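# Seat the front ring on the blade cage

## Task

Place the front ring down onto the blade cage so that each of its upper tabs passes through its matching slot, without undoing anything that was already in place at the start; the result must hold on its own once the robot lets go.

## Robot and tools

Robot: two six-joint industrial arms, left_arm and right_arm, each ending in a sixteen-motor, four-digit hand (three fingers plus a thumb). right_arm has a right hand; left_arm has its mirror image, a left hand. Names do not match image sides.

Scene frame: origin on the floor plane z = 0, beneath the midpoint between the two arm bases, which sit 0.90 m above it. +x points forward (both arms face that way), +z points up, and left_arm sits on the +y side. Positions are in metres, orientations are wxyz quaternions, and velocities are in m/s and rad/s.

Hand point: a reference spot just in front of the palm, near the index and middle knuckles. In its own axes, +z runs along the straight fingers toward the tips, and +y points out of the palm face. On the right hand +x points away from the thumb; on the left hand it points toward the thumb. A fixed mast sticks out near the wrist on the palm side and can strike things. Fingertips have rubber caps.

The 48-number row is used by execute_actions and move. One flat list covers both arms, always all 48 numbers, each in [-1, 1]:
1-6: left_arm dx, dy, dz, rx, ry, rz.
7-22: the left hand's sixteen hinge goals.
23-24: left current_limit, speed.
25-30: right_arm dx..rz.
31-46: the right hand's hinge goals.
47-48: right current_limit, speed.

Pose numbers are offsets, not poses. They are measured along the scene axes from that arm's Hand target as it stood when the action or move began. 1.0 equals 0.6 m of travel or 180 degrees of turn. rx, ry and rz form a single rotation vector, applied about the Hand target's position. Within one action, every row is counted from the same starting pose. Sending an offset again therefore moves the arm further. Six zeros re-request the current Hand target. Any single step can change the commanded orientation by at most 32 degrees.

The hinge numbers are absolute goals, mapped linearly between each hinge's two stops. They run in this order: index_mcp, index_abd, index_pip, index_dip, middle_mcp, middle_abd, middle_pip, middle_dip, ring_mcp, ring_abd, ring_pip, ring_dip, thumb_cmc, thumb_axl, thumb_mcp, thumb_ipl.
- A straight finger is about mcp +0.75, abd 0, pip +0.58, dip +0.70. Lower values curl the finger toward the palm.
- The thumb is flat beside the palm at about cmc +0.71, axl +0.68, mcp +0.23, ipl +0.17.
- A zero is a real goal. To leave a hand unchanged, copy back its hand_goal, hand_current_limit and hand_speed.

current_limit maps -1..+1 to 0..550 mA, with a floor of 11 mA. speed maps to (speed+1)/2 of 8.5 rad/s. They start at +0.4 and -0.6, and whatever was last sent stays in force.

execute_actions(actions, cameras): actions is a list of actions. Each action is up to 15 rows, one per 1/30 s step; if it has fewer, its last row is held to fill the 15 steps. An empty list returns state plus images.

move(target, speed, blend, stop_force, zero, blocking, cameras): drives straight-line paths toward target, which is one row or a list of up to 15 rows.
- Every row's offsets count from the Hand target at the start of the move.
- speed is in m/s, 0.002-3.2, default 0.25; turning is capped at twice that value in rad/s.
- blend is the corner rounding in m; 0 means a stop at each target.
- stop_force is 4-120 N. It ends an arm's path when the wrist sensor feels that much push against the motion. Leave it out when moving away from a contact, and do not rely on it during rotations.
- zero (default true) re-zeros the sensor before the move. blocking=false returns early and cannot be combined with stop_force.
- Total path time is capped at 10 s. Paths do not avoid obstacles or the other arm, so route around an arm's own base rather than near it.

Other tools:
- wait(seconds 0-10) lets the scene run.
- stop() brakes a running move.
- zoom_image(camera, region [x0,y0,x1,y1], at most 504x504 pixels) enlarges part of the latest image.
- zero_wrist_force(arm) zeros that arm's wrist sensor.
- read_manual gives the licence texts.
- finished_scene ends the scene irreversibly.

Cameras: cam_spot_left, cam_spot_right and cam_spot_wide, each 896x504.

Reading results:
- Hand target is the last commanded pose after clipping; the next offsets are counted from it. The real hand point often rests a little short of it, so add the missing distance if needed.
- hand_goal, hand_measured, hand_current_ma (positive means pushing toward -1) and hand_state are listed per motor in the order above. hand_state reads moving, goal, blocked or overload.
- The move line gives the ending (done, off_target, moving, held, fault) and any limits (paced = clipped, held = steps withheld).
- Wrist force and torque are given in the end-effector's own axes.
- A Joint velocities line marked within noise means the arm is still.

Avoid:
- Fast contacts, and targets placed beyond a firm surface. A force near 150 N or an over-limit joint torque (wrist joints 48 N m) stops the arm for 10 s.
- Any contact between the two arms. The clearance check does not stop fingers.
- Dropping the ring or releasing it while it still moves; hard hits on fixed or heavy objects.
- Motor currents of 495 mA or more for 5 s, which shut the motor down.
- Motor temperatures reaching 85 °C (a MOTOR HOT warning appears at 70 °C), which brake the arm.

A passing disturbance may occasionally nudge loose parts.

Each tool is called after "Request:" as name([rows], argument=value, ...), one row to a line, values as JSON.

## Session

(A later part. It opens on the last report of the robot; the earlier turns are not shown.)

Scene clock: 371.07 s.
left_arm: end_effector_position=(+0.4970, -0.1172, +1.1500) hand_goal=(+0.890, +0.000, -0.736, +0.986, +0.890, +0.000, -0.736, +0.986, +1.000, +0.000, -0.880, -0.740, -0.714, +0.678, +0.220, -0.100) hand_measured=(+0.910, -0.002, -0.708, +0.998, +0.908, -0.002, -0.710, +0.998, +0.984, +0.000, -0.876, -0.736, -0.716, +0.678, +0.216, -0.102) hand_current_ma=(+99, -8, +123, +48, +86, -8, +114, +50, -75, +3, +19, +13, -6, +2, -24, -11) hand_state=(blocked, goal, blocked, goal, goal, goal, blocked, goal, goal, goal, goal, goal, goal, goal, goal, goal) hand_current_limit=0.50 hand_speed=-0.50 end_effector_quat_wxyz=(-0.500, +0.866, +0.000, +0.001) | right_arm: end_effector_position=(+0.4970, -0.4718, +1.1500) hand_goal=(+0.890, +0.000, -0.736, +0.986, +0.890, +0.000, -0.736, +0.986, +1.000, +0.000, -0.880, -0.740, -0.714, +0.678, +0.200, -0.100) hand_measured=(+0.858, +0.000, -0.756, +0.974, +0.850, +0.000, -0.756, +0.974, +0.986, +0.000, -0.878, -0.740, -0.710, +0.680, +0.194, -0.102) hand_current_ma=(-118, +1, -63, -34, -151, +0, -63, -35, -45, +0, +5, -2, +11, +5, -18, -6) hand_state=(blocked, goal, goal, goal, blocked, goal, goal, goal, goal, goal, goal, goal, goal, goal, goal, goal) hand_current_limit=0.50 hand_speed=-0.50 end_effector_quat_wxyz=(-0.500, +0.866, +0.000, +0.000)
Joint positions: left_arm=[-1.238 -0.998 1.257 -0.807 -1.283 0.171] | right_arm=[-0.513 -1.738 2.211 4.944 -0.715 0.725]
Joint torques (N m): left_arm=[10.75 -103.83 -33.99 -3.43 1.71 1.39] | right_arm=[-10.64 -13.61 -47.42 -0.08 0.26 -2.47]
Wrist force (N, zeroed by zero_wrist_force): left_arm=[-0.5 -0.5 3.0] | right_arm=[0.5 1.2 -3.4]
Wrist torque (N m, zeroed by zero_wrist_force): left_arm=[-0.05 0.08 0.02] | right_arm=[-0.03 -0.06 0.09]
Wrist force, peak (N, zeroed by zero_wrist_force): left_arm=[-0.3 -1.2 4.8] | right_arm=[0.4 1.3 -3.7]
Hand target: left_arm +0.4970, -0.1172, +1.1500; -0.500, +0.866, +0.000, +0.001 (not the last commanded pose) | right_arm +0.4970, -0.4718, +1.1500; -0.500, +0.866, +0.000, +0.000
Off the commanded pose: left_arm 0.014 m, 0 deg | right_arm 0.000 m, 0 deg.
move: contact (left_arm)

Request:
move(target=[0,0,0,0,0,0,0.89,0,-0.737,0.986,0.89,0,-0.737,0.986,1.0,0,-0.88,-0.74,-0.714,0.678,0.22,-0.1,0.5,-0.5,0,-0.025,0,0,0,0,0.89,0,-0.737,0.986,0.89,0,-0.737,0.986,1.0,0,-0.88,-0.74,-0.714,0.678,0.2,-0.1,0.5,-0.5], speed=0.03)

Request:
move(target=[0,-0.035,0,0,0,0,0.89,0,-0.737,0.986,0.89,0,-0.737,0.986,1.0,0,-0.88,-0.74,-0.714,0.678,0.22,-0.1,0.5,-0.5,0,0,0,0,0,0,0.89,0,-0.737,0.986,0.89,0,-0.737,0.986,1.0,0,-0.88,-0.74,-0.714,0.678,0.2,-0.1,0.5,-0.5], speed=0.008, stop_force=6, zero=false, cameras=["all"])

Request:
zoom_image(camera="cam_spot_wide", region=[484, 196, 568, 272])

Request:
zoom_image(camera="cam_spot_left", region=[475, 225, 545, 285])

Request:
zoom_image(camera="cam_spot_right", region=[390, 225, 480, 295])

Scene clock: 372.50 s.
left_arm: end_effector_position=(+0.4970, -0.1172, +1.1500) hand_goal=(+0.890, +0.000, -0.736, +0.986, +0.890, +0.000, -0.736, +0.986, +1.000, +0.000, -0.880, -0.740, -0.714, +0.678, +0.220, -0.100) hand_measured=(+0.902, -0.002, -0.716, +0.996, +0.900, -0.002, -0.718, +0.996, +0.984, +0.000, -0.876, -0.736, -0.716, +0.678, +0.216, -0.102) hand_current_ma=(+56, -8, +85, +43, +43, -8, +78, +43, -75, +3, +19, +13, -6, +2, -24, -11) hand_state=(goal, goal, goal, goal, goal, goal, goal, goal, goal, goal, goal, goal, goal, goal, goal, goal) hand_current_limit=0.50 hand_speed=-0.50 end_effector_quat_wxyz=(-0.500, +0.866, +0.000, +0.001) | right_arm: end_effector_position=(+0.4970, -0.4866, +1.1500) hand_goal=(+0.890, +0.000, -0.736, +0.986, +0.890, +0.000, -0.736, +0.986, +1.000, +0.000, -0.880, -0.740, -0.714, +0.678, +0.200, -0.100) hand_measured=(+0.874, +0.000, -0.738, +0.984, +0.872, +0.000, -0.738, +0.984, +0.986, +0.000, -0.878, -0.740, -0.710, +0.680, +0.194, -0.102) hand_current_ma=(-52, +1, -5, -6, -59, +0, -4, -5, -45, +0, +5, -2, +11, +5, -18, -6) hand_state=(goal, goal, goal, goal, goal, goal, goal, goal, goal, goal, goal, goal, goal, goal, goal, goal) hand_current_limit=0.50 hand_speed=-0.50 end_effector_quat_wxyz=(-0.500, +0.866, +0.000, +0.000)
Joint positions: left_arm=[-1.238 -0.998 1.257 -0.807 -1.283 0.171] | right_arm=[-0.539 -1.731 2.202 4.969 -0.732 0.696]
Joint torques (N m): left_arm=[14.19 -105.54 -34.33 -3.2 1.83 1.31] | right_arm=[-14.7 -14.78 -50.01 0.13 -0.96 -2.88]
Wrist force (N, zeroed by zero_wrist_force): left_arm=[-0.3 -1.3 1.1] | right_arm=[0.5 0.2 0.3]
Wrist torque (N m, zeroed by zero_wrist_force): left_arm=[-0.04 0.05 0.05] | right_arm=[-0.03 -0.07 0.10]
Wrist force, peak (N, zeroed by zero_wrist_force): left_arm=[-0.1 -0.7 3.5] | right_arm=[0.3 1.0 -3.6]
Hand target: left_arm +0.4970, -0.1172, +1.1500; -0.500, +0.866, +0.000, +0.001 | right_arm +0.4970, -0.4868, +1.1500; -0.500, +0.866, +0.000, +0.000
Off the commanded pose: left_arm 0.000 m, 0 deg | right_arm 0.000 m, 0 deg.
move: done

Scene clock: 376.10 s.
left_arm: end_effector_position=(+0.4970, -0.1341, +1.1500) hand_goal=(+0.890, +0.000, -0.736, +0.986, +0.890, +0.000, -0.736, +0.986, +1.000, +0.000, -0.880, -0.740, -0.714, +0.678, +0.220, -0.100) hand_measured=(+0.928, +0.000, -0.694, +0.998, +0.926, -0.002, -0.696, +0.998, +0.984, +0.000, -0.876, -0.736, -0.716, +0.678, +0.216, -0.102) hand_current_ma=(+182, -2, +194, +56, +170, -8, +178, +56, -75, +3, +19, +13, -6, +2, -24, -11) hand_state=(blocked, goal, blocked, goal, blocked, goal, blocked, goal, goal, goal, goal, goal, goal, goal, goal, goal) hand_current_limit=0.50 hand_speed=-0.50 end_effector_quat_wxyz=(-0.500, +0.866, +0.000, +0.001) | right_arm: end_effector_position=(+0.4970, -0.4869, +1.1500) hand_goal=(+0.890, +0.000, -0.736, +0.986, +0.890, +0.000, -0.736, +0.986, +1.000, +0.000, -0.880, -0.740, -0.714, +0.678, +0.200, -0.100) hand_measured=(+0.868, +0.000, -0.754, +0.980, +0.862, +0.000, -0.756, +0.978, +0.986, +0.000, -0.878, -0.740, -0.710, +0.680, +0.194, -0.102) hand_current_ma=(-74, +1, -53, -15, -102, +0, -63, -19, -45, +0, +5, -2, +11, +5, -18, -6) hand_state=(blocked, goal, goal, goal, blocked, goal, goal, goal, goal, goal, goal, goal, goal, goal, goal, goal) hand_current_limit=0.50 hand_speed=-0.50 end_effector_quat_wxyz=(-0.500, +0.866, +0.000, +0.000)
Joint positions: left_arm=[-1.244 -0.972 1.216 -0.79 -1.287 0.168] | right_arm=[-0.539 -1.731 2.201 4.969 -0.732 0.695]
Joint torques (N m): left_arm=[13.87 -104.03 -35.02 -3.57 1.78 1.21] | right_arm=[-9.58 -15.28 -42.66 -0.15 0.33 -2.4]
Wrist force (N, zeroed by zero_wrist_force): left_arm=[0.0 -1.6 3.9] | right_arm=[0.2 0.1 -4.1]
Wrist torque (N m, zeroed by zero_wrist_force): left_arm=[-0.02 0.09 0.04] | right_arm=[0.06 -0.03 0.08]
Wrist force, peak (N, zeroed by zero_wrist_force): left_arm=[0.1 -2.4 6.2] | right_arm=[0.2 0.1 -4.5]
Hand target: left_arm +0.4970, -0.1341, +1.1500; -0.500, +0.866, +0.000, +0.001 (not the last commanded pose) | right_arm +0.4970, -0.4868, +1.1500; -0.500, +0.866, +0.000, +0.000
Off the commanded pose: left_arm 0.004 m, 0 deg | right_arm 0.000 m, 0 deg.
move: contact (left_arm)

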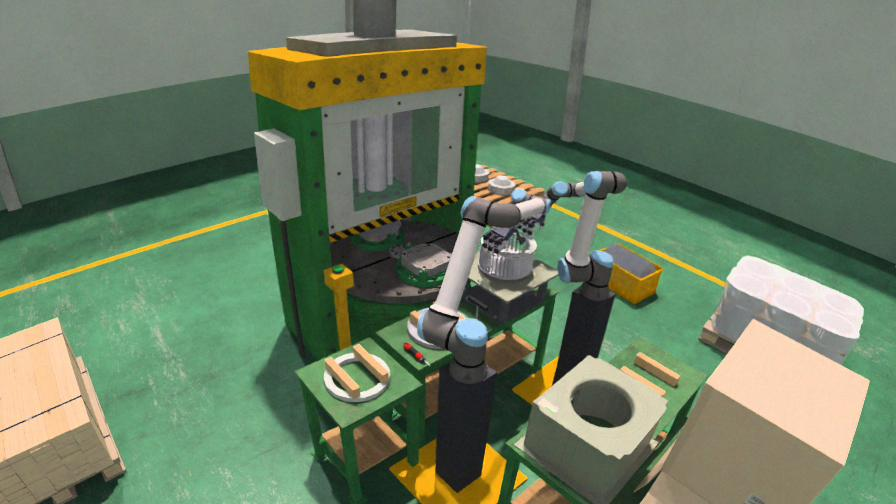

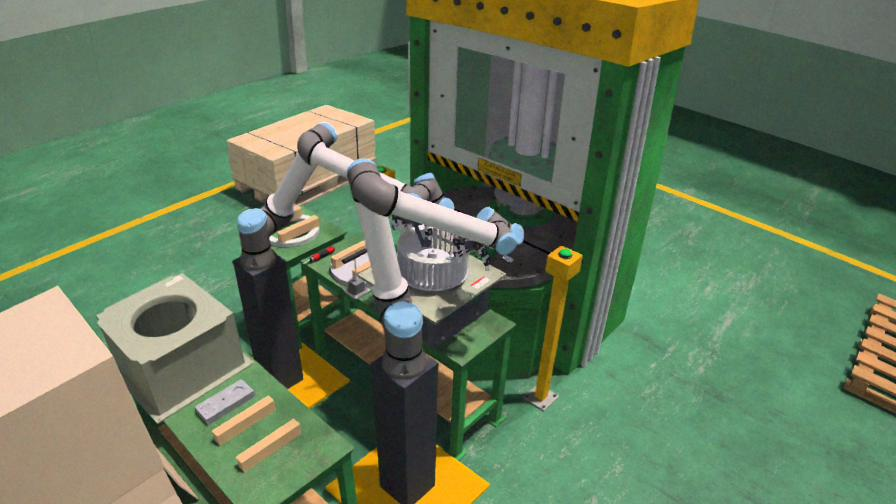

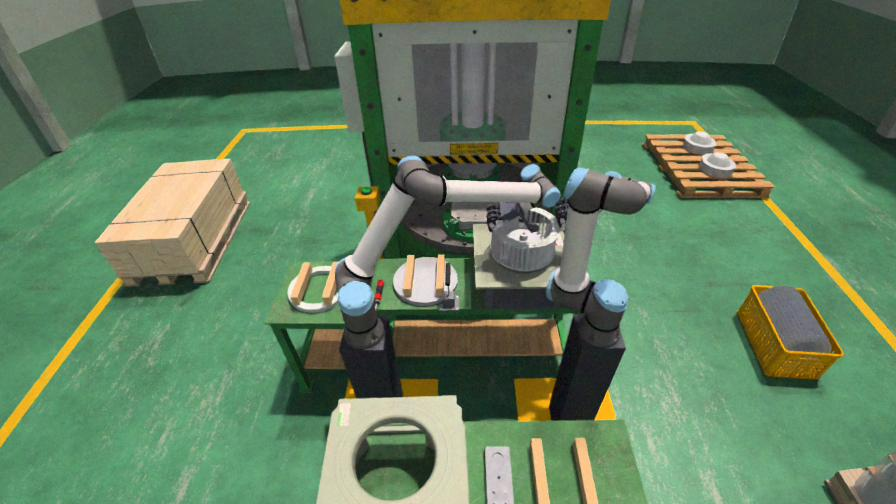

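Scaled by 6.000.

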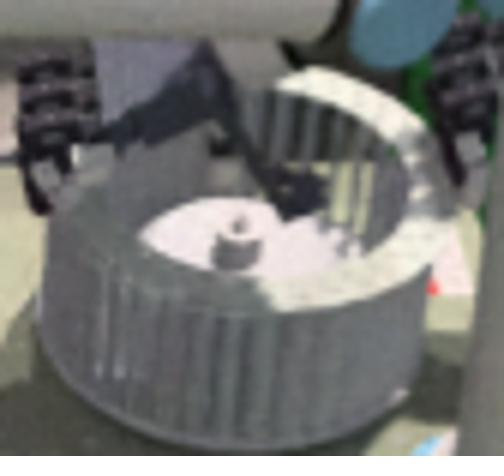

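Scaled by 7.200.

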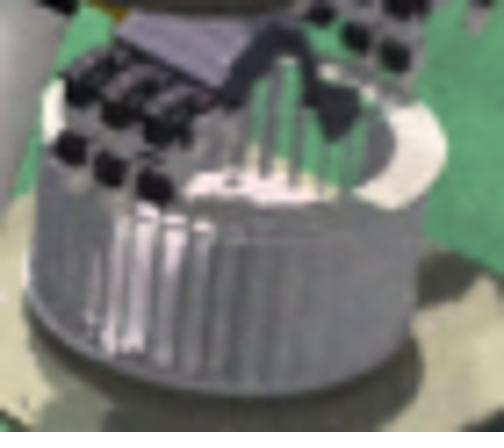

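Scaled by 5.600.

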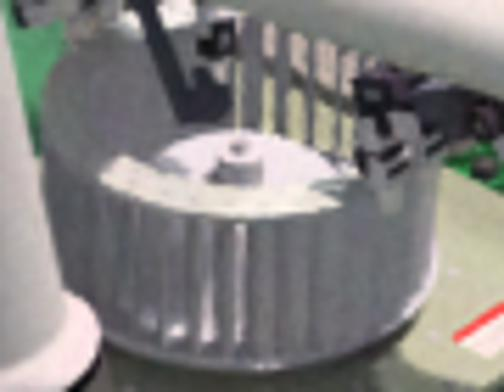

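Request:
move(target=[0,0,0,0,0,0,0.89,0,-0.737,0.986,0.89,0,-0.737,0.986,1.0,0,-0.88,-0.74,-0.714,0.678,0.22,-0.1,0.5,-0.5,0,-0.035,0,0,0,0,0.89,0,-0.737,0.986,0.89,0,-0.737,0.986,1.0,0,-0.88,-0.74,-0.714,0.678,0.2,-0.1,0.5,-0.5], speed=0.03)

Request:
move(target=[0,-0.03,0,0,0,0,0.89,0,-0.737,0.986,0.89,0,-0.737,0.986,1.0,0,-0.88,-0.74,-0.714,0.678,0.22,-0.1,0.5,-0.5,0,0,0,0,0,0,0.89,0,-0.737,0.986,0.89,0,-0.737,0.986,1.0,0,-0.88,-0.74,-0.714,0.678,0.2,-0.1,0.5,-0.5], speed=0.008, stop_force=6, zero=false, cameras=["all"])

Request:
zoom_image(camera="cam_spot_wide", region=[484, 196, 568, 272])

Request:
zoom_image(camera="cam_spot_right", region=[390, 225, 480, 295])

Scene clock: 377.83 s.
left_arm: end_effector_position=(+0.4970, -0.1341, +1.1500) hand_goal=(+0.890, +0.000, -0.736, +0.986, +0.890, +0.000, -0.736, +0.986, +1.000, +0.000, -0.880, -0.740, -0.714, +0.678, +0.220, -0.100) hand_measured=(+0.928, +0.000, -0.694, +0.998, +0.926, -0.002, -0.696, +0.998, +0.984, +0.000, -0.876, -0.736, -0.716, +0.678, +0.216, -0.102) hand_current_ma=(+182, -2, +194, +56, +170, -8, +178, +56, -75, +3, +19, +13, -6, +2, -24, -11) hand_state=(blocked, goal, blocked, goal, blocked, goal, blocked, goal, goal, goal, goal, goal, goal, goal, goal, goal) hand_current_limit=0.50 hand_speed=-0.50 end_effector_quat_wxyz=(-0.500, +0.866, +0.000, +0.001) | right_arm: end_effector_position=(+0.4970, -0.5076, +1.1500) hand_goal=(+0.890, +0.000, -0.736, +0.986, +0.890, +0.000, -0.736, +0.986, +1.000, +0.000, -0.880, -0.740, -0.714, +0.678, +0.200, -0.100) hand_measured=(+0.874, +0.000, -0.738, +0.984, +0.872, +0.000, -0.738, +0.984, +0.986, +0.000, -0.878, -0.740, -0.710, +0.680, +0.194, -0.102) hand_current_ma=(-52, +1, -5, -6, -58, +0, -4, -5, -45, +0, +5, -2, +11, +5, -18, -6) hand_state=(goal, goal, goal, goal, goal, goal, goal, goal, goal, goal, goal, goal, goal, goal, goal, goal) hand_current_limit=0.50 hand_speed=-0.50 end_effector_quat_wxyz=(-0.500, +0.866, +0.000, +0.000)
Joint positions: left_arm=[-1.244 -0.972 1.216 -0.791 -1.287 0.168] | right_arm=[-0.574 -1.721 2.188 5 -0.756 0.657]
Joint torques (N m): left_arm=[9.27 -102.88 -34.81 -2.98 1.56 1.36] | right_arm=[-15.27 -16 -48.92 -0.21 -1.13 -2.45]
Wrist force (N, zeroed by zero_wrist_force): left_arm=[-0.1 -2.2 2.7] | right_arm=[0.0 0.3 0.0]
Wrist torque (N m, zeroed by zero_wrist_force): left_arm=[-0.04 0.07 0.04] | right_arm=[0.04 0.00 0.08]
Wrist force, peak (N, zeroed by zero_wrist_force): left_arm=[0.1 -1.8 4.5] | right_arm=[0.2 -0.2 -4.3]
Hand target: left_arm +0.4970, -0.1341, +1.1500; -0.500, +0.866, +0.000, +0.001 | right_arm +0.4970, -0.5078, +1.1500; -0.500, +0.866, +0.000, +0.000
Off the commanded pose: left_arm 0.000 m, 0 deg | right_arm 0.000 m, 0 deg.
move: done

Scene clock: 379.90 s.
left_arm: end_effector_position=(+0.4970, -0.1389, +1.1500) hand_goal=(+0.890, +0.000, -0.736, +0.986, +0.890, +0.000, -0.736, +0.986, +1.000, +0.000, -0.880, -0.740, -0.714, +0.678, +0.220, -0.100) hand_measured=(+0.948, +0.000, -0.692, +0.998, +0.946, -0.002, -0.696, +0.998, +0.984, +0.000, -0.876, -0.736, -0.716, +0.678, +0.216, -0.102) hand_current_ma=(+286, +2, +198, +56, +279, -8, +178, +56, -75, +3, +19, +13, -5, +2, -23, -11) hand_state=(blocked, goal, blocked, goal, blocked, goal, blocked, goal, goal, goal, goal, goal, goal, goal, goal, goal) hand_current_limit=0.50 hand_speed=-0.50 end_effector_quat_wxyz=(-0.500, +0.866, +0.000, +0.001) | right_arm: end_effector_position=(+0.4970, -0.5078, +1.1500) hand_goal=(+0.890, +0.000, -0.736, +0.986, +0.890, +0.000, -0.736, +0.986, +1.000, +0.000, -0.880, -0.740, -0.714, +0.678, +0.200, -0.100) hand_measured=(+0.874, +0.000, -0.738, +0.984, +0.872, +0.000, -0.738, +0.984, +0.986, +0.000, -0.878, -0.740, -0.710, +0.680, +0.194, -0.102) hand_current_ma=(-52, +1, -5, -6, -58, +0, -4, -5, -45, +0, +5, -2, +11, +5, -18, -6) hand_state=(goal, goal, goal, goal, goal, goal, goal, goal, goal, goal, goal, goal, goal, goal, goal, goal) hand_current_limit=0.50 hand_speed=-0.50 end_effector_quat_wxyz=(-0.500, +0.866, +0.000, +0.000)
Joint positions: left_arm=[-1.245 -0.965 1.204 -0.786 -1.289 0.167] | right_arm=[-0.575 -1.72 2.188 5 -0.756 0.656]
Joint torques (N m): left_arm=[12.2 -106.4 -33.01 -5.29 1.18 1.27] | right_arm=[-14.65 -15.27 -49.62 0.05 -1.04 -2.69]
Wrist force (N, zeroed by zero_wrist_force): left_arm=[-0.2 -6.3 2.2] | right_arm=[0.1 0.2 -0.2]
Wrist torque (N m, zeroed by zero_wrist_force): left_arm=[0.24 0.16 0.02] | right_arm=[0.05 0.00 0.09]
Wrist force, peak (N, zeroed by zero_wrist_force): left_arm=[0.1 -6.8 3.9] | right_arm=[0.2 0.3 -0.5]
Hand target: left_arm +0.4970, -0.1389, +1.1500; -0.500, +0.866, +0.000, +0.001 (not the last commanded pose) | right_arm +0.4970, -0.5078, +1.1500; -0.500, +0.866, +0.000, +0.000
Off the commanded pose: left_arm 0.013 m, 0 deg | right_arm 0.000 m, 0 deg.
move: contact (left_arm)

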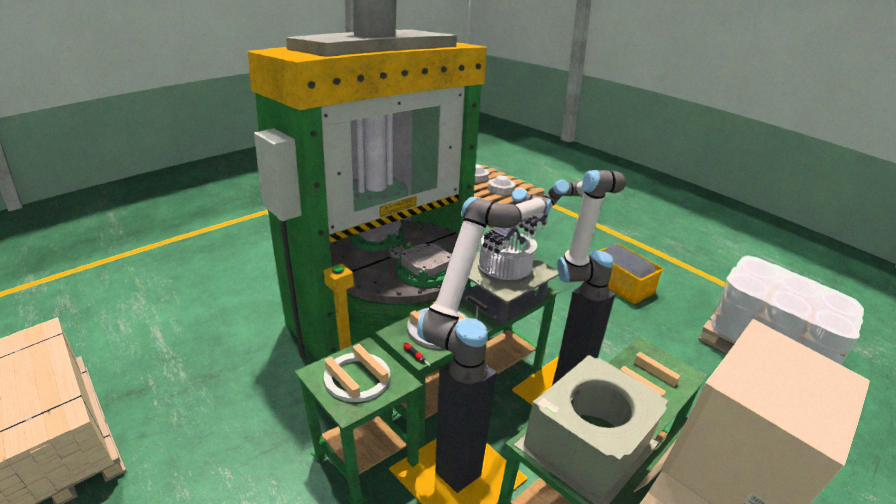

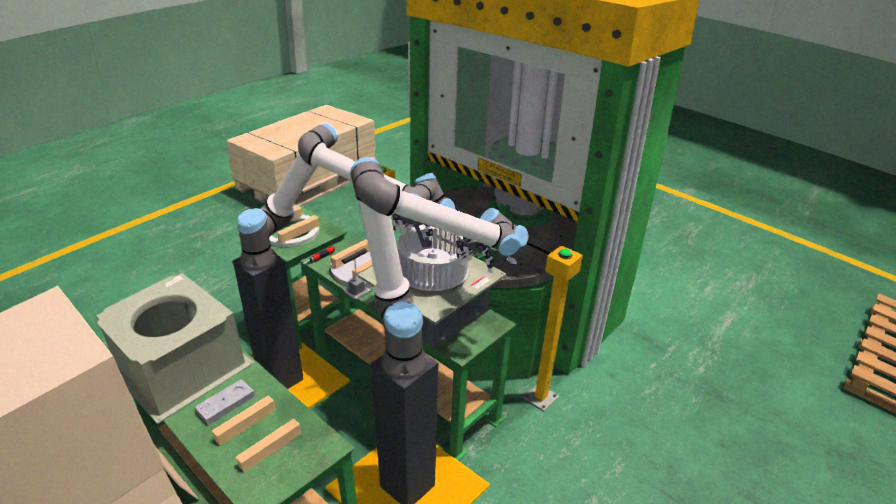

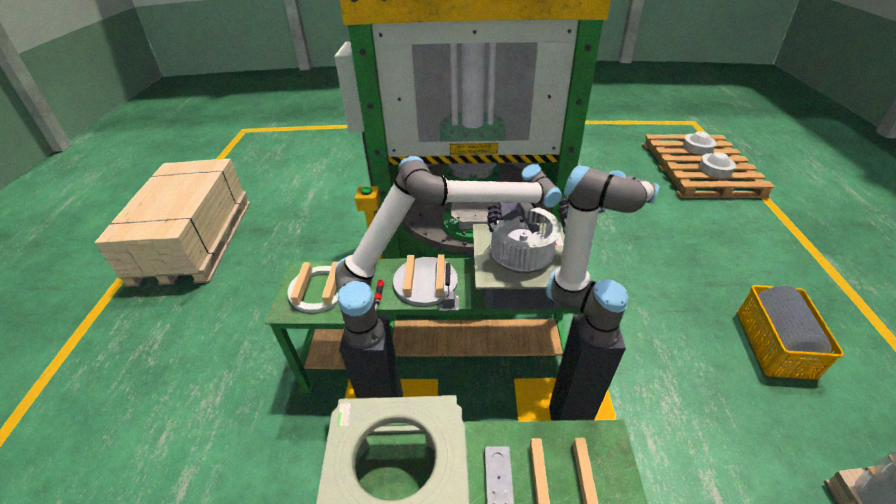

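Scaled by 6.000.

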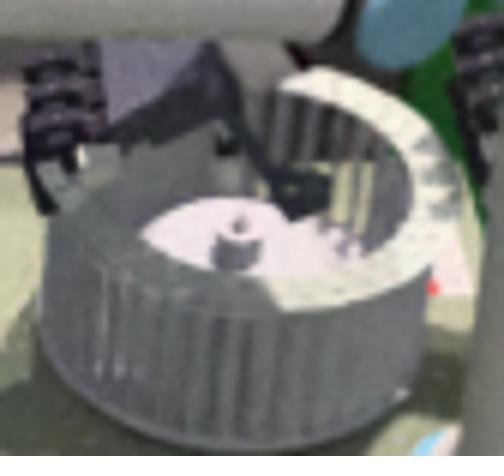

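Scaled by 5.600.

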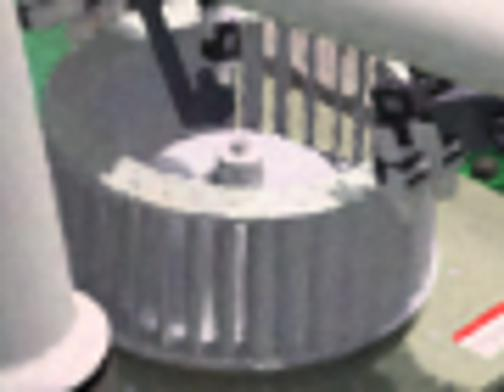

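Request:
move(target=[0,0.05,0,0,0,0,0.89,0,-0.737,0.986,0.89,0,-0.737,0.986,1.0,0,-0.88,-0.74,-0.714,0.678,0.22,-0.1,0.5,-0.5,0,0,0,0,0,0,0.89,0,-0.737,0.986,0.89,0,-0.737,0.986,1.0,0,-0.88,-0.74,-0.714,0.678,0.2,-0.1,0.5,-0.5], speed=0.05)

Request:
zero_wrist_force(arm="left_arm")

Request:
move(target=[0,0,0,0,0,0,0.89,0,-0.737,0.986,0.89,0,-0.737,0.986,1.0,0,-0.88,-0.74,-0.714,0.678,0.22,-0.1,0.5,-0.5,0,0.0372,0,0,0,0,0.89,0,-0.737,0.986,0.89,0,-0.737,0.986,1.0,0,-0.88,-0.74,-0.714,0.678,0.2,-0.1,0.5,-0.5], speed=0.015)

Scene clock: 382.07 s.
left_arm: end_effector_position=(+0.4970, -0.1091, +1.1500) hand_goal=(+0.890, +0.000, -0.736, +0.986, +0.890, +0.000, -0.736, +0.986, +1.000, +0.000, -0.880, -0.740, -0.714, +0.678, +0.220, -0.100) hand_measured=(+0.886, +0.000, -0.732, +0.988, +0.886, -0.002, -0.732, +0.988, +0.984, +0.000, -0.876, -0.736, -0.716, +0.678, +0.216, -0.102) hand_current_ma=(-21, +2, +17, +12, -20, -8, +14, +11, -75, +3, +19, +13, -5, +2, -23, -11) hand_state=(goal, goal, goal, goal, goal, goal, goal, goal, goal, goal, goal, goal, goal, goal, goal, goal) hand_current_limit=0.50 hand_speed=-0.50 end_effector_quat_wxyz=(-0.500, +0.866, +0.000, +0.001) | right_arm: end_effector_position=(+0.4970, -0.5078, +1.1500) hand_goal=(+0.890, +0.000, -0.736, +0.986, +0.890, +0.000, -0.736, +0.986, +1.000, +0.000, -0.880, -0.740, -0.714, +0.678, +0.200, -0.100) hand_measured=(+0.874, +0.000, -0.738, +0.984, +0.872, +0.000, -0.738, +0.984, +0.986, +0.000, -0.878, -0.740, -0.710, +0.680, +0.194, -0.102) hand_current_ma=(-52, +1, -5, -6, -58, +0, -4, -5, -45, +0, +5, -2, +11, +5, -18, -6) hand_state=(goal, goal, goal, goal, goal, goal, goal, goal, goal, goal, goal, goal, goal, goal, goal, goal) hand_current_limit=0.50 hand_speed=-0.50 end_effector_quat_wxyz=(-0.500, +0.866, +0.000, +0.000)
Joint positions: left_arm=[-1.235 -1.01 1.276 -0.815 -1.28 0.173] | right_arm=[-0.575 -1.72 2.188 5 -0.756 0.656]
Joint torques (N m): left_arm=[13.3 -104.57 -34.16 -2.91 2.01 2.75] | right_arm=[-14.57 -15.93 -48.87 -0.06 -0.69 -2.64]
Wrist force (N, zeroed by zero_wrist_force): left_arm=[-0.3 -0.4 0.3] | right_arm=[0.2 0.0 -0.2]
Wrist torque (N m, zeroed by zero_wrist_force): left_arm=[-0.08 0.05 -0.07] | right_arm=[0.03 -0.02 0.09]
Wrist force, peak (N, zeroed by zero_wrist_force): left_arm=[0.2 -6.7 2.0] | right_arm=[-0.3 0.1 -0.5]
Hand target: left_arm +0.4970, -0.1089, +1.1500; -0.500, +0.866, +0.000, +0.001 | right_arm +0.4970, -0.5078, +1.1500; -0.500, +0.866, +0.000, +0.000
Off the commanded pose: left_arm 0.000 m, 0 deg | right_arm 0.000 m, 0 deg.
move: done

Wrist force sensor zeroed.

Scene clock: 383.90 s.
left_arm: end_effector_position=(+0.4970, -0.1089, +1.1500) hand_goal=(+0.890, +0.000, -0.736, +0.986, +0.890, +0.000, -0.736, +0.986, +1.000, +0.000, -0.880, -0.740, -0.714, +0.678, +0.220, -0.100) hand_measured=(+0.886, +0.000, -0.732, +0.988, +0.886, -0.002, -0.732, +0.988, +0.984, +0.000, -0.876, -0.736, -0.716, +0.678, +0.216, -0.102) hand_current_ma=(-21, +2, +17, +12, -20, -8, +14, +11, -75, +3, +19, +13, -5, +2, -23, -11) hand_state=(goal, goal, goal, goal, goal, goal, goal, goal, goal, goal, goal, goal, goal, goal, goal, goal) hand_current_limit=0.50 hand_speed=-0.50 end_effector_quat_wxyz=(-0.500, +0.866, +0.000, +0.001) | right_arm: end_effector_position=(+0.4970, -0.4857, +1.1500) hand_goal=(+0.890, +0.000, -0.736, +0.986, +0.890, +0.000, -0.736, +0.986, +1.000, +0.000, -0.880, -0.740, -0.714, +0.678, +0.200, -0.100) hand_measured=(+0.874, +0.000, -0.738, +0.984, +0.870, +0.000, -0.746, +0.982, +0.986, +0.000, -0.878, -0.740, -0.710, +0.680, +0.194, -0.102) hand_current_ma=(-52, +1, -5, -6, -65, +0, -25, -8, -45, +0, +5, -2, +11, +5, -18, -6) hand_state=(goal, goal, goal, goal, goal, goal, goal, goal, goal, goal, goal, goal, goal, goal, goal, goal) hand_current_limit=0.50 hand_speed=-0.50 end_effector_quat_wxyz=(-0.500, +0.866, +0.000, +0.000)
Joint positions: left_arm=[-1.235 -1.01 1.276 -0.815 -1.28 0.173] | right_arm=[-0.537 -1.732 2.202 4.967 -0.731 0.697]
Joint torques (N m): left_arm=[14.44 -104.92 -32.45 -2.66 1.54 2.45] | right_arm=[15.42 -36.37 -29.36 -3.46 3.76 2.94]
Wrist force (N, zeroed by zero_wrist_force): left_arm=[0.0 0.4 0.3] | right_arm=[0.0 0.2 -1.3]
Wrist torque (N m, zeroed by zero_wrist_force): left_arm=[0.02 0.01 -0.01] | right_arm=[0.01 0.00 -0.28]
Wrist force, peak (N, zeroed by zero_wrist_force): left_arm=[0.2 0.4 0.4] | right_arm=[0.2 0.2 -2.0]
Hand target: left_arm +0.4970, -0.1089, +1.1500; -0.500, +0.866, +0.000, +0.001 | right_arm +0.4970, -0.4855, +1.1500; -0.500, +0.866, +0.000, +0.000
Off the commanded pose: left_arm 0.000 m, 0 deg | right_arm 0.000 m, 0 deg.
move: done

Request:
move(target=[0,0,0,0,0,0,0.89,0,-0.737,0.986,0.89,0,-0.737,0.986,1.0,0,-0.88,-0.74,-0.714,0.678,0.22,-0.1,0.5,-0.5,0,0.0045,0,0,0,0,0.89,0,-0.737,0.986,0.89,0,-0.737,0.986,1.0,0,-0.88,-0.74,-0.714,0.678,0.2,-0.1,0.5,-0.5], speed=0.015)

Request:
move(target=[0,-0.03,0,0,0,0,0.89,0,-0.737,0.986,0.89,0,-0.737,0.986,1.0,0,-0.88,-0.74,-0.714,0.678,0.22,-0.1,0.5,-0.5,0,0,0,0,0,0,0.89,0,-0.737,0.986,0.89,0,-0.737,0.986,1.0,0,-0.88,-0.74,-0.714,0.678,0.2,-0.1,0.5,-0.5], speed=0.008, stop_force=4, cameras=["all"])

Request:
zoom_image(camera="cam_spot_wide", region=[484, 196, 568, 272])

Request:
zoom_image(camera="cam_spot_left", region=[475, 225, 545, 285])

Request:
zoom_image(camera="cam_spot_right", region=[390, 225, 480, 295])

Scene clock: 385.43 s.
left_arm: end_effector_position=(+0.4970, -0.1089, +1.1500) hand_goal=(+0.890, +0.000, -0.736, +0.986, +0.890, +0.000, -0.736, +0.986, +1.000, +0.000, -0.880, -0.740, -0.714, +0.678, +0.220, -0.100) hand_measured=(+0.886, +0.000, -0.732, +0.988, +0.886, -0.002, -0.732, +0.988, +0.984, +0.000, -0.876, -0.736, -0.716, +0.678, +0.216, -0.102) hand_current_ma=(-21, +2, +17, +12, -20, -8, +14, +11, -75, +3, +19, +13, -5, +2, -23, -11) hand_state=(goal, goal, goal, goal, goal, goal, goal, goal, goal, goal, goal, goal, goal, goal, goal, goal) hand_current_limit=0.50 hand_speed=-0.50 end_effector_quat_wxyz=(-0.500, +0.866, +0.000, +0.001) | right_arm: end_effector_position=(+0.4970, -0.4830, +1.1500) hand_goal=(+0.890, +0.000, -0.736, +0.986, +0.890, +0.000, -0.736, +0.986, +1.000, +0.000, -0.880, -0.740, -0.714, +0.678, +0.200, -0.100) hand_measured=(+0.874, +0.000, -0.738, +0.984, +0.870, +0.000, -0.746, +0.982, +0.986, +0.000, -0.878, -0.740, -0.710, +0.680, +0.194, -0.102) hand_current_ma=(-52, +1, -5, -6, -65, +0, -26, -8, -45, +0, +5, -2, +11, +5, -18, -6) hand_state=(goal, goal, goal, goal, goal, goal, goal, goal, goal, goal, goal, goal, goal, goal, goal, goal) hand_current_limit=0.50 hand_speed=-0.50 end_effector_quat_wxyz=(-0.500, +0.866, +0.000, +0.000)
Joint positions: left_arm=[-1.235 -1.01 1.276 -0.815 -1.28 0.173] | right_arm=[-0.533 -1.733 2.204 4.963 -0.728 0.702]
Joint torques (N m): left_arm=[9.94 -105.01 -32.1 -2.66 2.48 2.73] | right_arm=[13.31 -37.82 -28.83 -4.36 3.68 3.03]
Wrist force (N, zeroed by zero_wrist_force): left_arm=[-0.1 0.0 0.3] | right_arm=[0.2 0.1 -1.6]
Wrist torque (N m, zeroed by zero_wrist_force): left_arm=[-0.02 0.02 -0.02] | right_arm=[0.02 -0.01 -0.28]
Wrist force, peak (N, zeroed by zero_wrist_force): left_arm=[0.1 -0.1 0.7] | right_arm=[0.6 0.2 -1.8]
Hand target: left_arm +0.4970, -0.1089, +1.1500; -0.500, +0.866, +0.000, +0.001 | right_arm +0.4970, -0.4828, +1.1500; -0.500, +0.866, +0.000, +0.000
Off the commanded pose: left_arm 0.000 m, 0 deg | right_arm 0.000 m, 0 deg.
move: done

Scene clock: 388.73 s.
left_arm: end_effector_position=(+0.4970, -0.1261, +1.1500) hand_goal=(+0.890, +0.000, -0.736, +0.986, +0.890, +0.000, -0.736, +0.986, +1.000, +0.000, -0.880, -0.740, -0.714, +0.678, +0.220, -0.100) hand_measured=(+0.910, +0.000, -0.706, +0.998, +0.908, -0.002, -0.710, +0.998, +0.984, +0.000, -0.876, -0.736, -0.716, +0.678, +0.216, -0.102) hand_current_ma=(+94, +2, +135, +53, +88, -8, +115, +51, -75, +3, +19, +13, -5, +2, -23, -11) hand_state=(goal, goal, blocked, goal, goal, goal, blocked, goal, goal, goal, goal, goal, goal, goal, goal, goal) hand_current_limit=0.50 hand_speed=-0.50 end_effector_quat_wxyz=(-0.500, +0.866, +0.000, +0.001) | right_arm: end_effector_position=(+0.4970, -0.4828, +1.1500) hand_goal=(+0.890, +0.000, -0.736, +0.986, +0.890, +0.000, -0.736, +0.986, +1.000, +0.000, -0.880, -0.740, -0.714, +0.678, +0.200, -0.100) hand_measured=(+0.872, +0.000, -0.750, +0.982, +0.866, +0.000, -0.752, +0.980, +0.986, +0.000, -0.878, -0.740, -0.710, +0.680, +0.194, -0.102) hand_current_ma=(-61, +1, -40, -11, -87, +0, -50, -15, -45, +0, +5, -2, +11, +5, -18, -6) hand_state=(goal, goal, goal, goal, blocked, goal, goal, goal, goal, goal, goal, goal, goal, goal, goal, goal) hand_current_limit=0.50 hand_speed=-0.50 end_effector_quat_wxyz=(-0.500, +0.866, +0.000, +0.000)
Joint positions: left_arm=[-1.241 -0.984 1.235 -0.798 -1.285 0.17] | right_arm=[-0.532 -1.733 2.204 4.963 -0.728 0.703]
Joint torques (N m): left_arm=[10.52 -108.7 -36.26 -3.23 0.98 0.61] | right_arm=[13.91 -37.72 -28.22 -2.83 3.72 2.86]
Wrist force (N, zeroed by zero_wrist_force): left_arm=[0.1 -0.3 3.8] | right_arm=[0.2 0.3 -3.5]
Wrist torque (N m, zeroed by zero_wrist_force): left_arm=[-0.07 0.01 0.13] | right_arm=[0.09 -0.03 -0.25]
Wrist force, peak (N, zeroed by zero_wrist_force): left_arm=[0.5 -0.5 4.6] | right_arm=[0.1 0.0 -3.9]
Hand target: left_arm +0.4970, -0.1261, +1.1500; -0.500, +0.866, +0.000, +0.001 (not the last commanded pose) | right_arm +0.4970, -0.4828, +1.1500; -0.500, +0.866, +0.000, +0.000
Off the commanded pose: left_arm 0.001 m, 0 deg | right_arm 0.000 m, 0 deg.
move: contact (left_arm)

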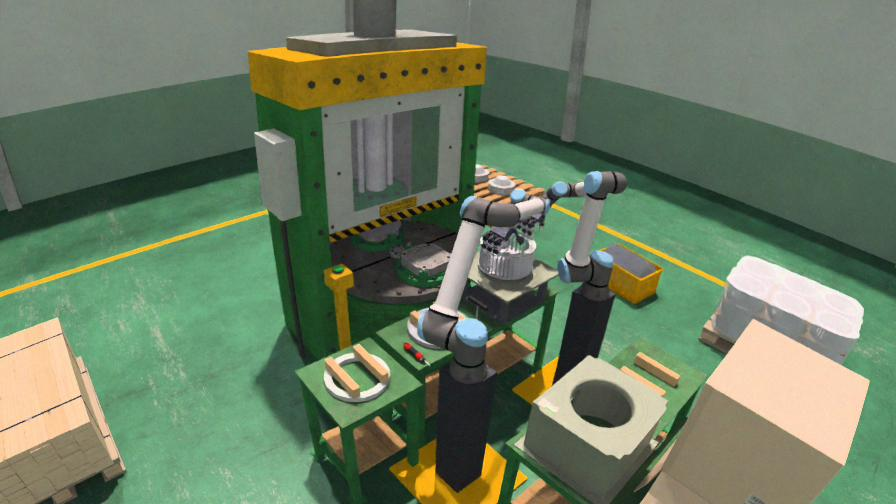

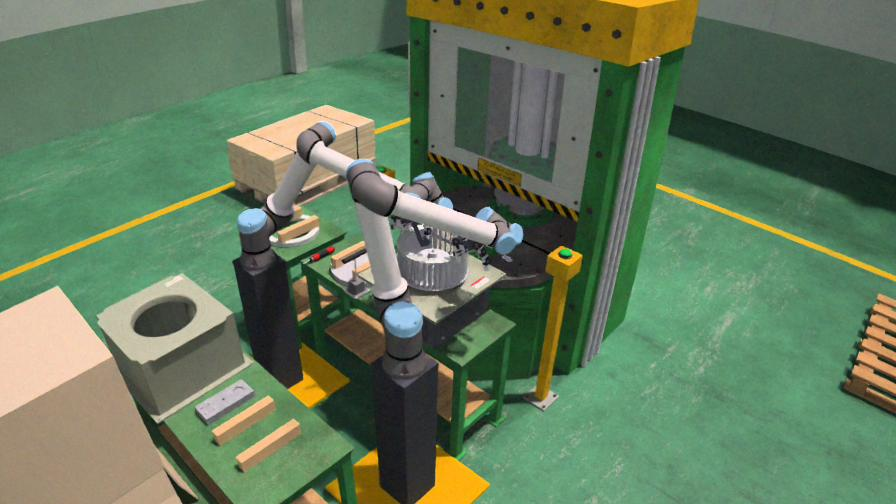

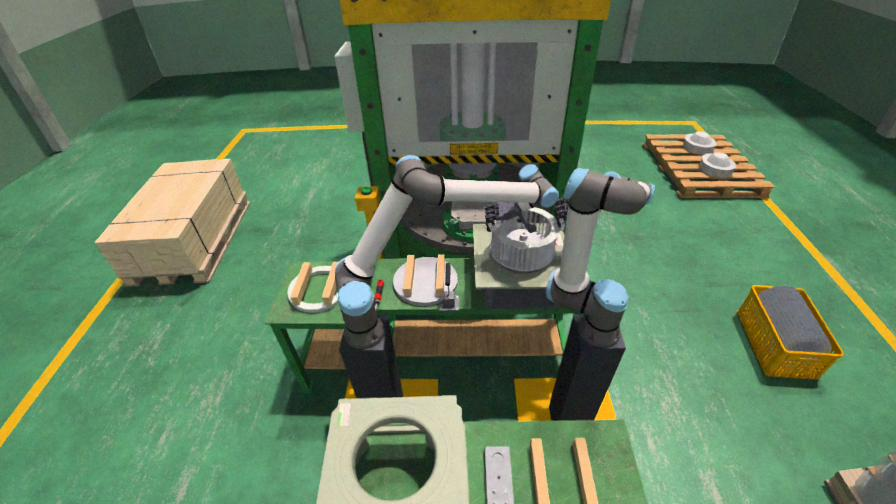

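Scaled by 6.000.

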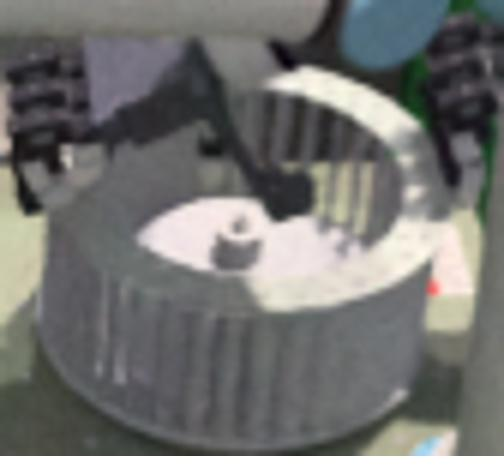

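Scaled by 7.200.

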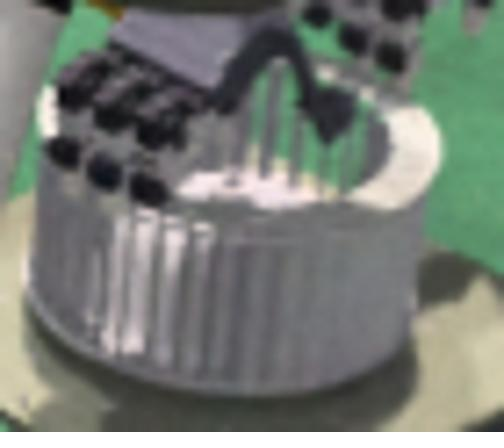

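Scaled by 5.600.

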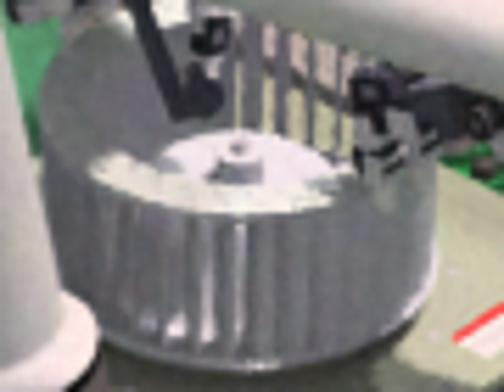

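Request:
move(target=[0,0.0022,0,0,0,0,0.89,0,-0.737,0.986,0.89,0,-0.737,0.986,1.0,0,-0.88,-0.74,-0.714,0.678,0.22,-0.1,0.5,-0.5,0,0.0024,0,0,0,0,0.89,0,-0.737,0.986,0.89,0,-0.737,0.986,1.0,0,-0.88,-0.74,-0.714,0.678,0.2,-0.1,0.5,-0.5], speed=0.01)

Scene clock: 390.20 s.
left_arm: end_effector_position=(+0.4970, -0.1249, +1.1500) hand_goal=(+0.890, +0.000, -0.736, +0.986, +0.890, +0.000, -0.736, +0.986, +1.000, +0.000, -0.880, -0.740, -0.714, +0.678, +0.220, -0.100) hand_measured=(+0.908, +0.000, -0.706, +0.998, +0.906, -0.002, -0.710, +0.998, +0.984, +0.000, -0.876, -0.736, -0.716, +0.678, +0.216, -0.102) hand_current_ma=(+81, +2, +135, +53, +75, -8, +115, +51, -75, +3, +19, +13, -5, +2, -23, -11) hand_state=(goal, goal, blocked, goal, goal, goal, blocked, goal, goal, goal, goal, goal, goal, goal, goal, goal) hand_current_limit=0.50 hand_speed=-0.50 end_effector_quat_wxyz=(-0.500, +0.866, +0.000, +0.001) | right_arm: end_effector_position=(+0.4970, -0.4815, +1.1500) hand_goal=(+0.890, +0.000, -0.736, +0.986, +0.890, +0.000, -0.736, +0.986, +1.000, +0.000, -0.880, -0.740, -0.714, +0.678, +0.200, -0.100) hand_measured=(+0.870, +0.000, -0.752, +0.980, +0.862, +0.000, -0.754, +0.980, +0.986, +0.000, -0.878, -0.740, -0.710, +0.680, +0.194, -0.102) hand_current_ma=(-72, +1, -49, -14, -99, +0, -60, -18, -45, +0, +5, -2, +11, +5, -18, -6) hand_state=(blocked, goal, goal, goal, blocked, goal, goal, goal, goal, goal, goal, goal, goal, goal, goal, goal) hand_current_limit=0.50 hand_speed=-0.50 end_effector_quat_wxyz=(-0.500, +0.866, +0.000, +0.000)
Joint positions: left_arm=[-1.241 -0.986 1.238 -0.8 -1.285 0.17] | right_arm=[-0.53 -1.734 2.205 4.96 -0.726 0.705]
Joint torques (N m): left_arm=[12.9 -107.4 -33.69 -3.47 1.96 2.72] | right_arm=[13.09 -36.66 -26.83 -3.33 4.02 2.98]
Wrist force (N, zeroed by zero_wrist_force): left_arm=[0.0 -0.5 1.6] | right_arm=[0.1 0.2 -4.1]
Wrist torque (N m, zeroed by zero_wrist_force): left_arm=[0.02 0.01 0.11] | right_arm=[0.07 -0.02 -0.27]
Wrist force, peak (N, zeroed by zero_wrist_force): left_arm=[-0.3 -0.1 4.1] | right_arm=[-0.2 0.3 -4.2]
Hand target: left_arm +0.4970, -0.1248, +1.1500; -0.500, +0.866, +0.000, +0.001 | right_arm +0.4970, -0.4814, +1.1500; -0.500, +0.866, +0.000, +0.000
Off the commanded pose: left_arm 0.000 m, 0 deg | right_arm 0.000 m, 0 deg.
move: done

Request:
move([
  [0,0.03,0,0,0,0,0.89,0,-0.737,0.986,0.89,0,-0.737,0.986,1.0,0,-0.88,-0.74,-0.714,0.678,0.22,-0.1,0.5,-0.5,0,-0.03,0,0,0,0,0.89,0,-0.737,0.986,0.89,0,-0.737,0.986,1.0,0,-0.88,-0.74,-0.714,0.678,0.20,-0.1,0.5,-0.5],
  [0,0.03,0.0583,0,0,0,0.89,0,-0.737,0.986,0.89,0,-0.737,0.986,1.0,0,-0.88,-0.74,-0.714,0.678,0.22,-0.1,0.5,-0.5,0,-0.03,0.0583,0,0,0,0.89,0,-0.737,0.986,0.89,0,-0.737,0.986,1.0,0,-0.88,-0.74,-0.714,0.678,0.20,-0.1,0.5,-0.5],
  [0.005,-0.0387,0.0583,0,0,0,0.89,0,-0.737,0.986,0.89,0,-0.737,0.986,1.0,0,-0.88,-0.74,-0.714,0.678,0.22,-0.1,0.5,-0.5,0.005,0.039,0.0583,0,0,0,0.89,0,-0.737,0.986,0.89,0,-0.737,0.986,1.0,0,-0.88,-0.74,-0.714,0.678,0.20,-0.1,0.5,-0.5],
], speed=0.08, blend=[0.008,0.008,0], cameras=["all"])

Request:
zero_wrist_force(arm="left_arm")

Request:
zero_wrist_force(arm="right_arm")

Scene clock: 393.17 s.
left_arm: end_effector_position=(+0.5000, -0.1478, +1.1850) hand_goal=(+0.890, +0.000, -0.736, +0.986, +0.890, +0.000, -0.736, +0.986, +1.000, +0.000, -0.880, -0.740, -0.714, +0.678, +0.220, -0.100) hand_measured=(+0.886, +0.000, -0.732, +0.988, +0.886, -0.002, -0.732, +0.988, +0.984, +0.000, -0.876, -0.736, -0.716, +0.678, +0.216, -0.102) hand_current_ma=(-22, +2, +16, +11, -21, -8, +14, +11, -75, +3, +19, +13, -5, +2, -23, -11) hand_state=(goal, goal, goal, goal, goal, goal, goal, goal, goal, goal, goal, goal, goal, goal, goal, goal) hand_current_limit=0.50 hand_speed=-0.50 end_effector_quat_wxyz=(-0.500, +0.866, +0.000, +0.001) | right_arm: end_effector_position=(+0.5000, -0.4581, +1.1850) hand_goal=(+0.890, +0.000, -0.736, +0.986, +0.890, +0.000, -0.736, +0.986, +1.000, +0.000, -0.880, -0.740, -0.714, +0.678, +0.200, -0.100) hand_measured=(+0.874, +0.000, -0.738, +0.984, +0.872, +0.000, -0.738, +0.984, +0.986, +0.000, -0.878, -0.740, -0.710, +0.680, +0.194, -0.102) hand_current_ma=(-51, +1, -4, -6, -57, +0, -4, -5, -45, +0, +5, -2, +11, +5, -18, -6) hand_state=(goal, goal, goal, goal, goal, goal, goal, goal, goal, goal, goal, goal, goal, goal, goal, goal) hand_current_limit=0.50 hand_speed=-0.50 end_effector_quat_wxyz=(-0.500, +0.866, +0.000, +0.000)
Joint positions: left_arm=[-1.245 -0.962 1.136 -0.721 -1.289 0.167] | right_arm=[-0.486 -1.768 2.171 4.99 -0.698 0.757]
Joint torques (N m): left_arm=[-15.92 -81.46 -48.03 1.96 -1.3 -2.07] | right_arm=[12.7 -35.44 -30.25 -4.04 3.81 2.92]
Wrist force (N, zeroed by zero_wrist_force): left_arm=[0.4 -0.1 -0.3] | right_arm=[0.2 0.2 -0.1]
Wrist torque (N m, zeroed by zero_wrist_force): left_arm=[-0.01 -0.03 0.17] | right_arm=[0.00 -0.03 -0.27]
Wrist force, peak (N, zeroed by zero_wrist_force): left_arm=[0.2 -0.6 2.3] | right_arm=[-0.3 0.2 -4.5]
Hand target: left_arm +0.5000, -0.1480, +1.1850; -0.500, +0.866, +0.000, +0.001 | right_arm +0.5000, -0.4580, +1.1850; -0.500, +0.866, +0.000, +0.000
Off the commanded pose: left_arm 0.000 m, 0 deg | right_arm 0.000 m, 0 deg.
move: done

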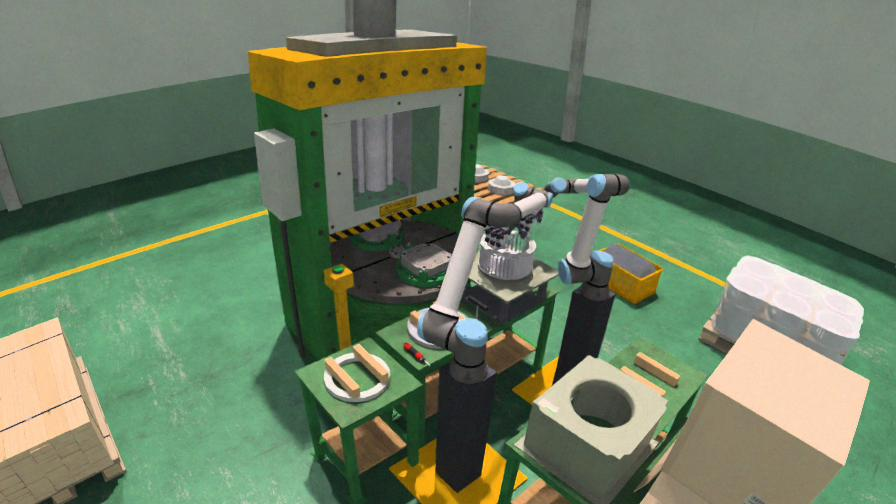

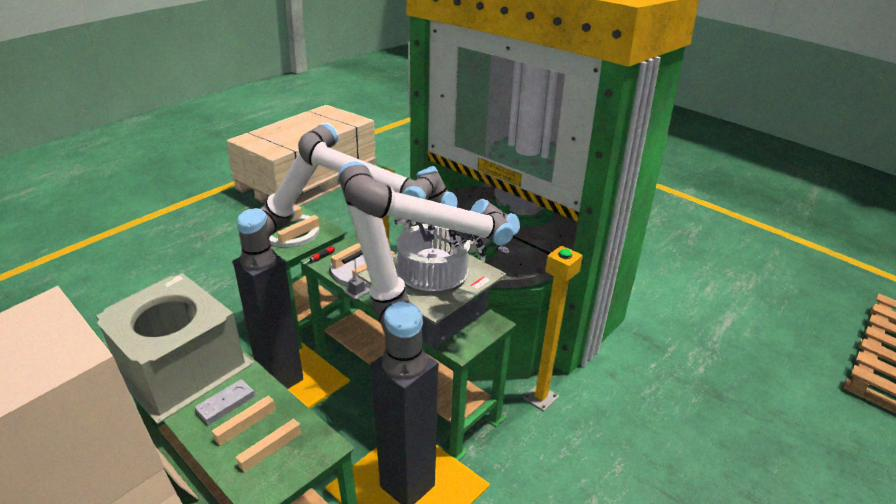

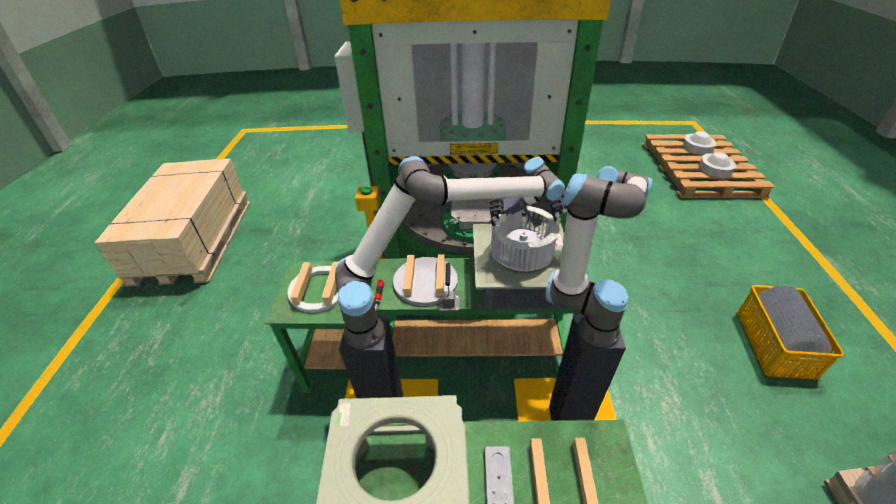

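Wrist force sensor zeroed.

Wrist force sensor zeroed.

Request:
zoom_image(camera="cam_spot_wide", region=[470, 180, 590, 280])

Request:
zoom_image(camera="cam_spot_wide", region=[270, 240, 470, 330])

Request:
zoom_image(camera="cam_spot_right", region=[385, 215, 485, 300])

Scaled by 4.200.

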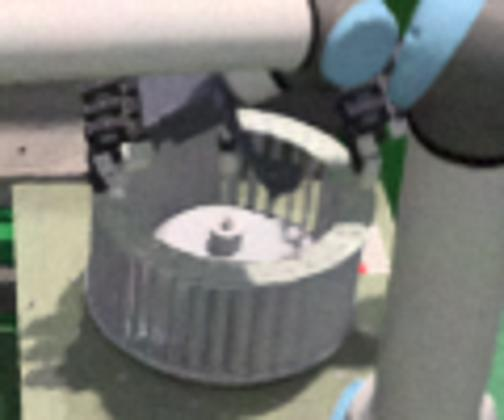

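Scaled by 2.520.

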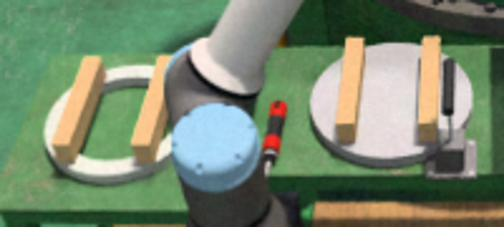

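Scaled by 5.040.

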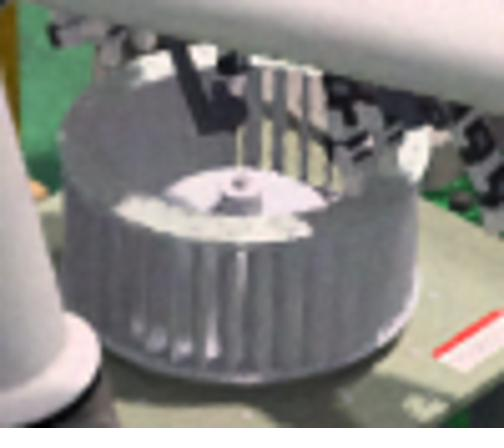

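Request:
move(target=[0,0,-0.04,0,0,0,0.89,0,-0.737,0.986,0.89,0,-0.737,0.986,1.0,0,-0.88,-0.74,-0.714,0.678,0.22,-0.1,0.5,-0.5,0,0,-0.04,0,0,0,0.89,0,-0.737,0.986,0.89,0,-0.737,0.986,1.0,0,-0.88,-0.74,-0.714,0.678,0.20,-0.1,0.5,-0.5], speed=0.008, stop_force=4)

Scene clock: 399.23 s.
left_arm: end_effector_position=(+0.5000, -0.1480, +1.1643) hand_goal=(+0.890, +0.000, -0.736, +0.986, +0.890, +0.000, -0.736, +0.986, +1.000, +0.000, -0.880, -0.740, -0.714, +0.678, +0.220, -0.100) hand_measured=(+0.890, +0.000, -0.738, +0.988, +0.890, -0.002, -0.738, +0.988, +0.984, +0.000, -0.876, -0.736, -0.716, +0.678, +0.216, -0.102) hand_current_ma=(-2, +2, -8, +7, +1, -8, -12, +4, -75, +3, +19, +13, -5, +2, -23, -11) hand_state=(goal, goal, goal, goal, goal, goal, goal, goal, goal, goal, goal, goal, goal, goal, goal, goal) hand_current_limit=0.50 hand_speed=-0.50 end_effector_quat_wxyz=(-0.500, +0.866, +0.000, +0.001) | right_arm: end_effector_position=(+0.5000, -0.4580, +1.1659) hand_goal=(+0.890, +0.000, -0.736, +0.986, +0.890, +0.000, -0.736, +0.986, +1.000, +0.000, -0.880, -0.740, -0.714, +0.678, +0.200, -0.100) hand_measured=(+0.880, +0.000, -0.744, +0.984, +0.880, +0.000, -0.744, +0.984, +0.986, +0.000, -0.878, -0.740, -0.710, +0.680, +0.194, -0.102) hand_current_ma=(-28, +1, -25, -6, -33, +0, -25, -6, -45, +0, +5, -2, +11, +5, -18, -6) hand_state=(goal, goal, goal, goal, goal, goal, goal, goal, goal, goal, goal, goal, goal, goal, goal, goal) hand_current_limit=0.50 hand_speed=-0.50 end_effector_quat_wxyz=(-0.500, +0.866, +0.000, +0.000)
Joint positions: left_arm=[-1.245 -0.954 1.161 -0.753 -1.289 0.167] | right_arm=[-0.486 -1.752 2.196 4.949 -0.698 0.757]
Joint torques (N m): left_arm=[-12.8 -106.29 -48.76 2.07 -2.14 -1.43] | right_arm=[5.14 -35.72 -49.76 -0.28 2.61 -1.26]
Wrist force (N, zeroed by zero_wrist_force): left_arm=[0.0 -0.8 -0.1] | right_arm=[0.1 -0.7 -0.7]
Wrist torque (N m, zeroed by zero_wrist_force): left_arm=[0.05 0.01 -0.03] | right_arm=[-0.02 -0.04 0.00]
Wrist force, peak (N, zeroed by zero_wrist_force): left_arm=[-0.2 -3.8 -2.2] | right_arm=[-0.4 -3.8 -3.6]
Hand target: left_arm +0.5000, -0.1480, +1.1643; -0.500, +0.866, +0.000, +0.001 (not the last commanded pose) | right_arm +0.5000, -0.4580, +1.1659; -0.500, +0.866, +0.000, +0.000 (not the last commanded pose)
Off the commanded pose: left_arm 0.003 m, 0 deg | right_arm 0.005 m, 0 deg.
move: contact (left_arm, right_arm)


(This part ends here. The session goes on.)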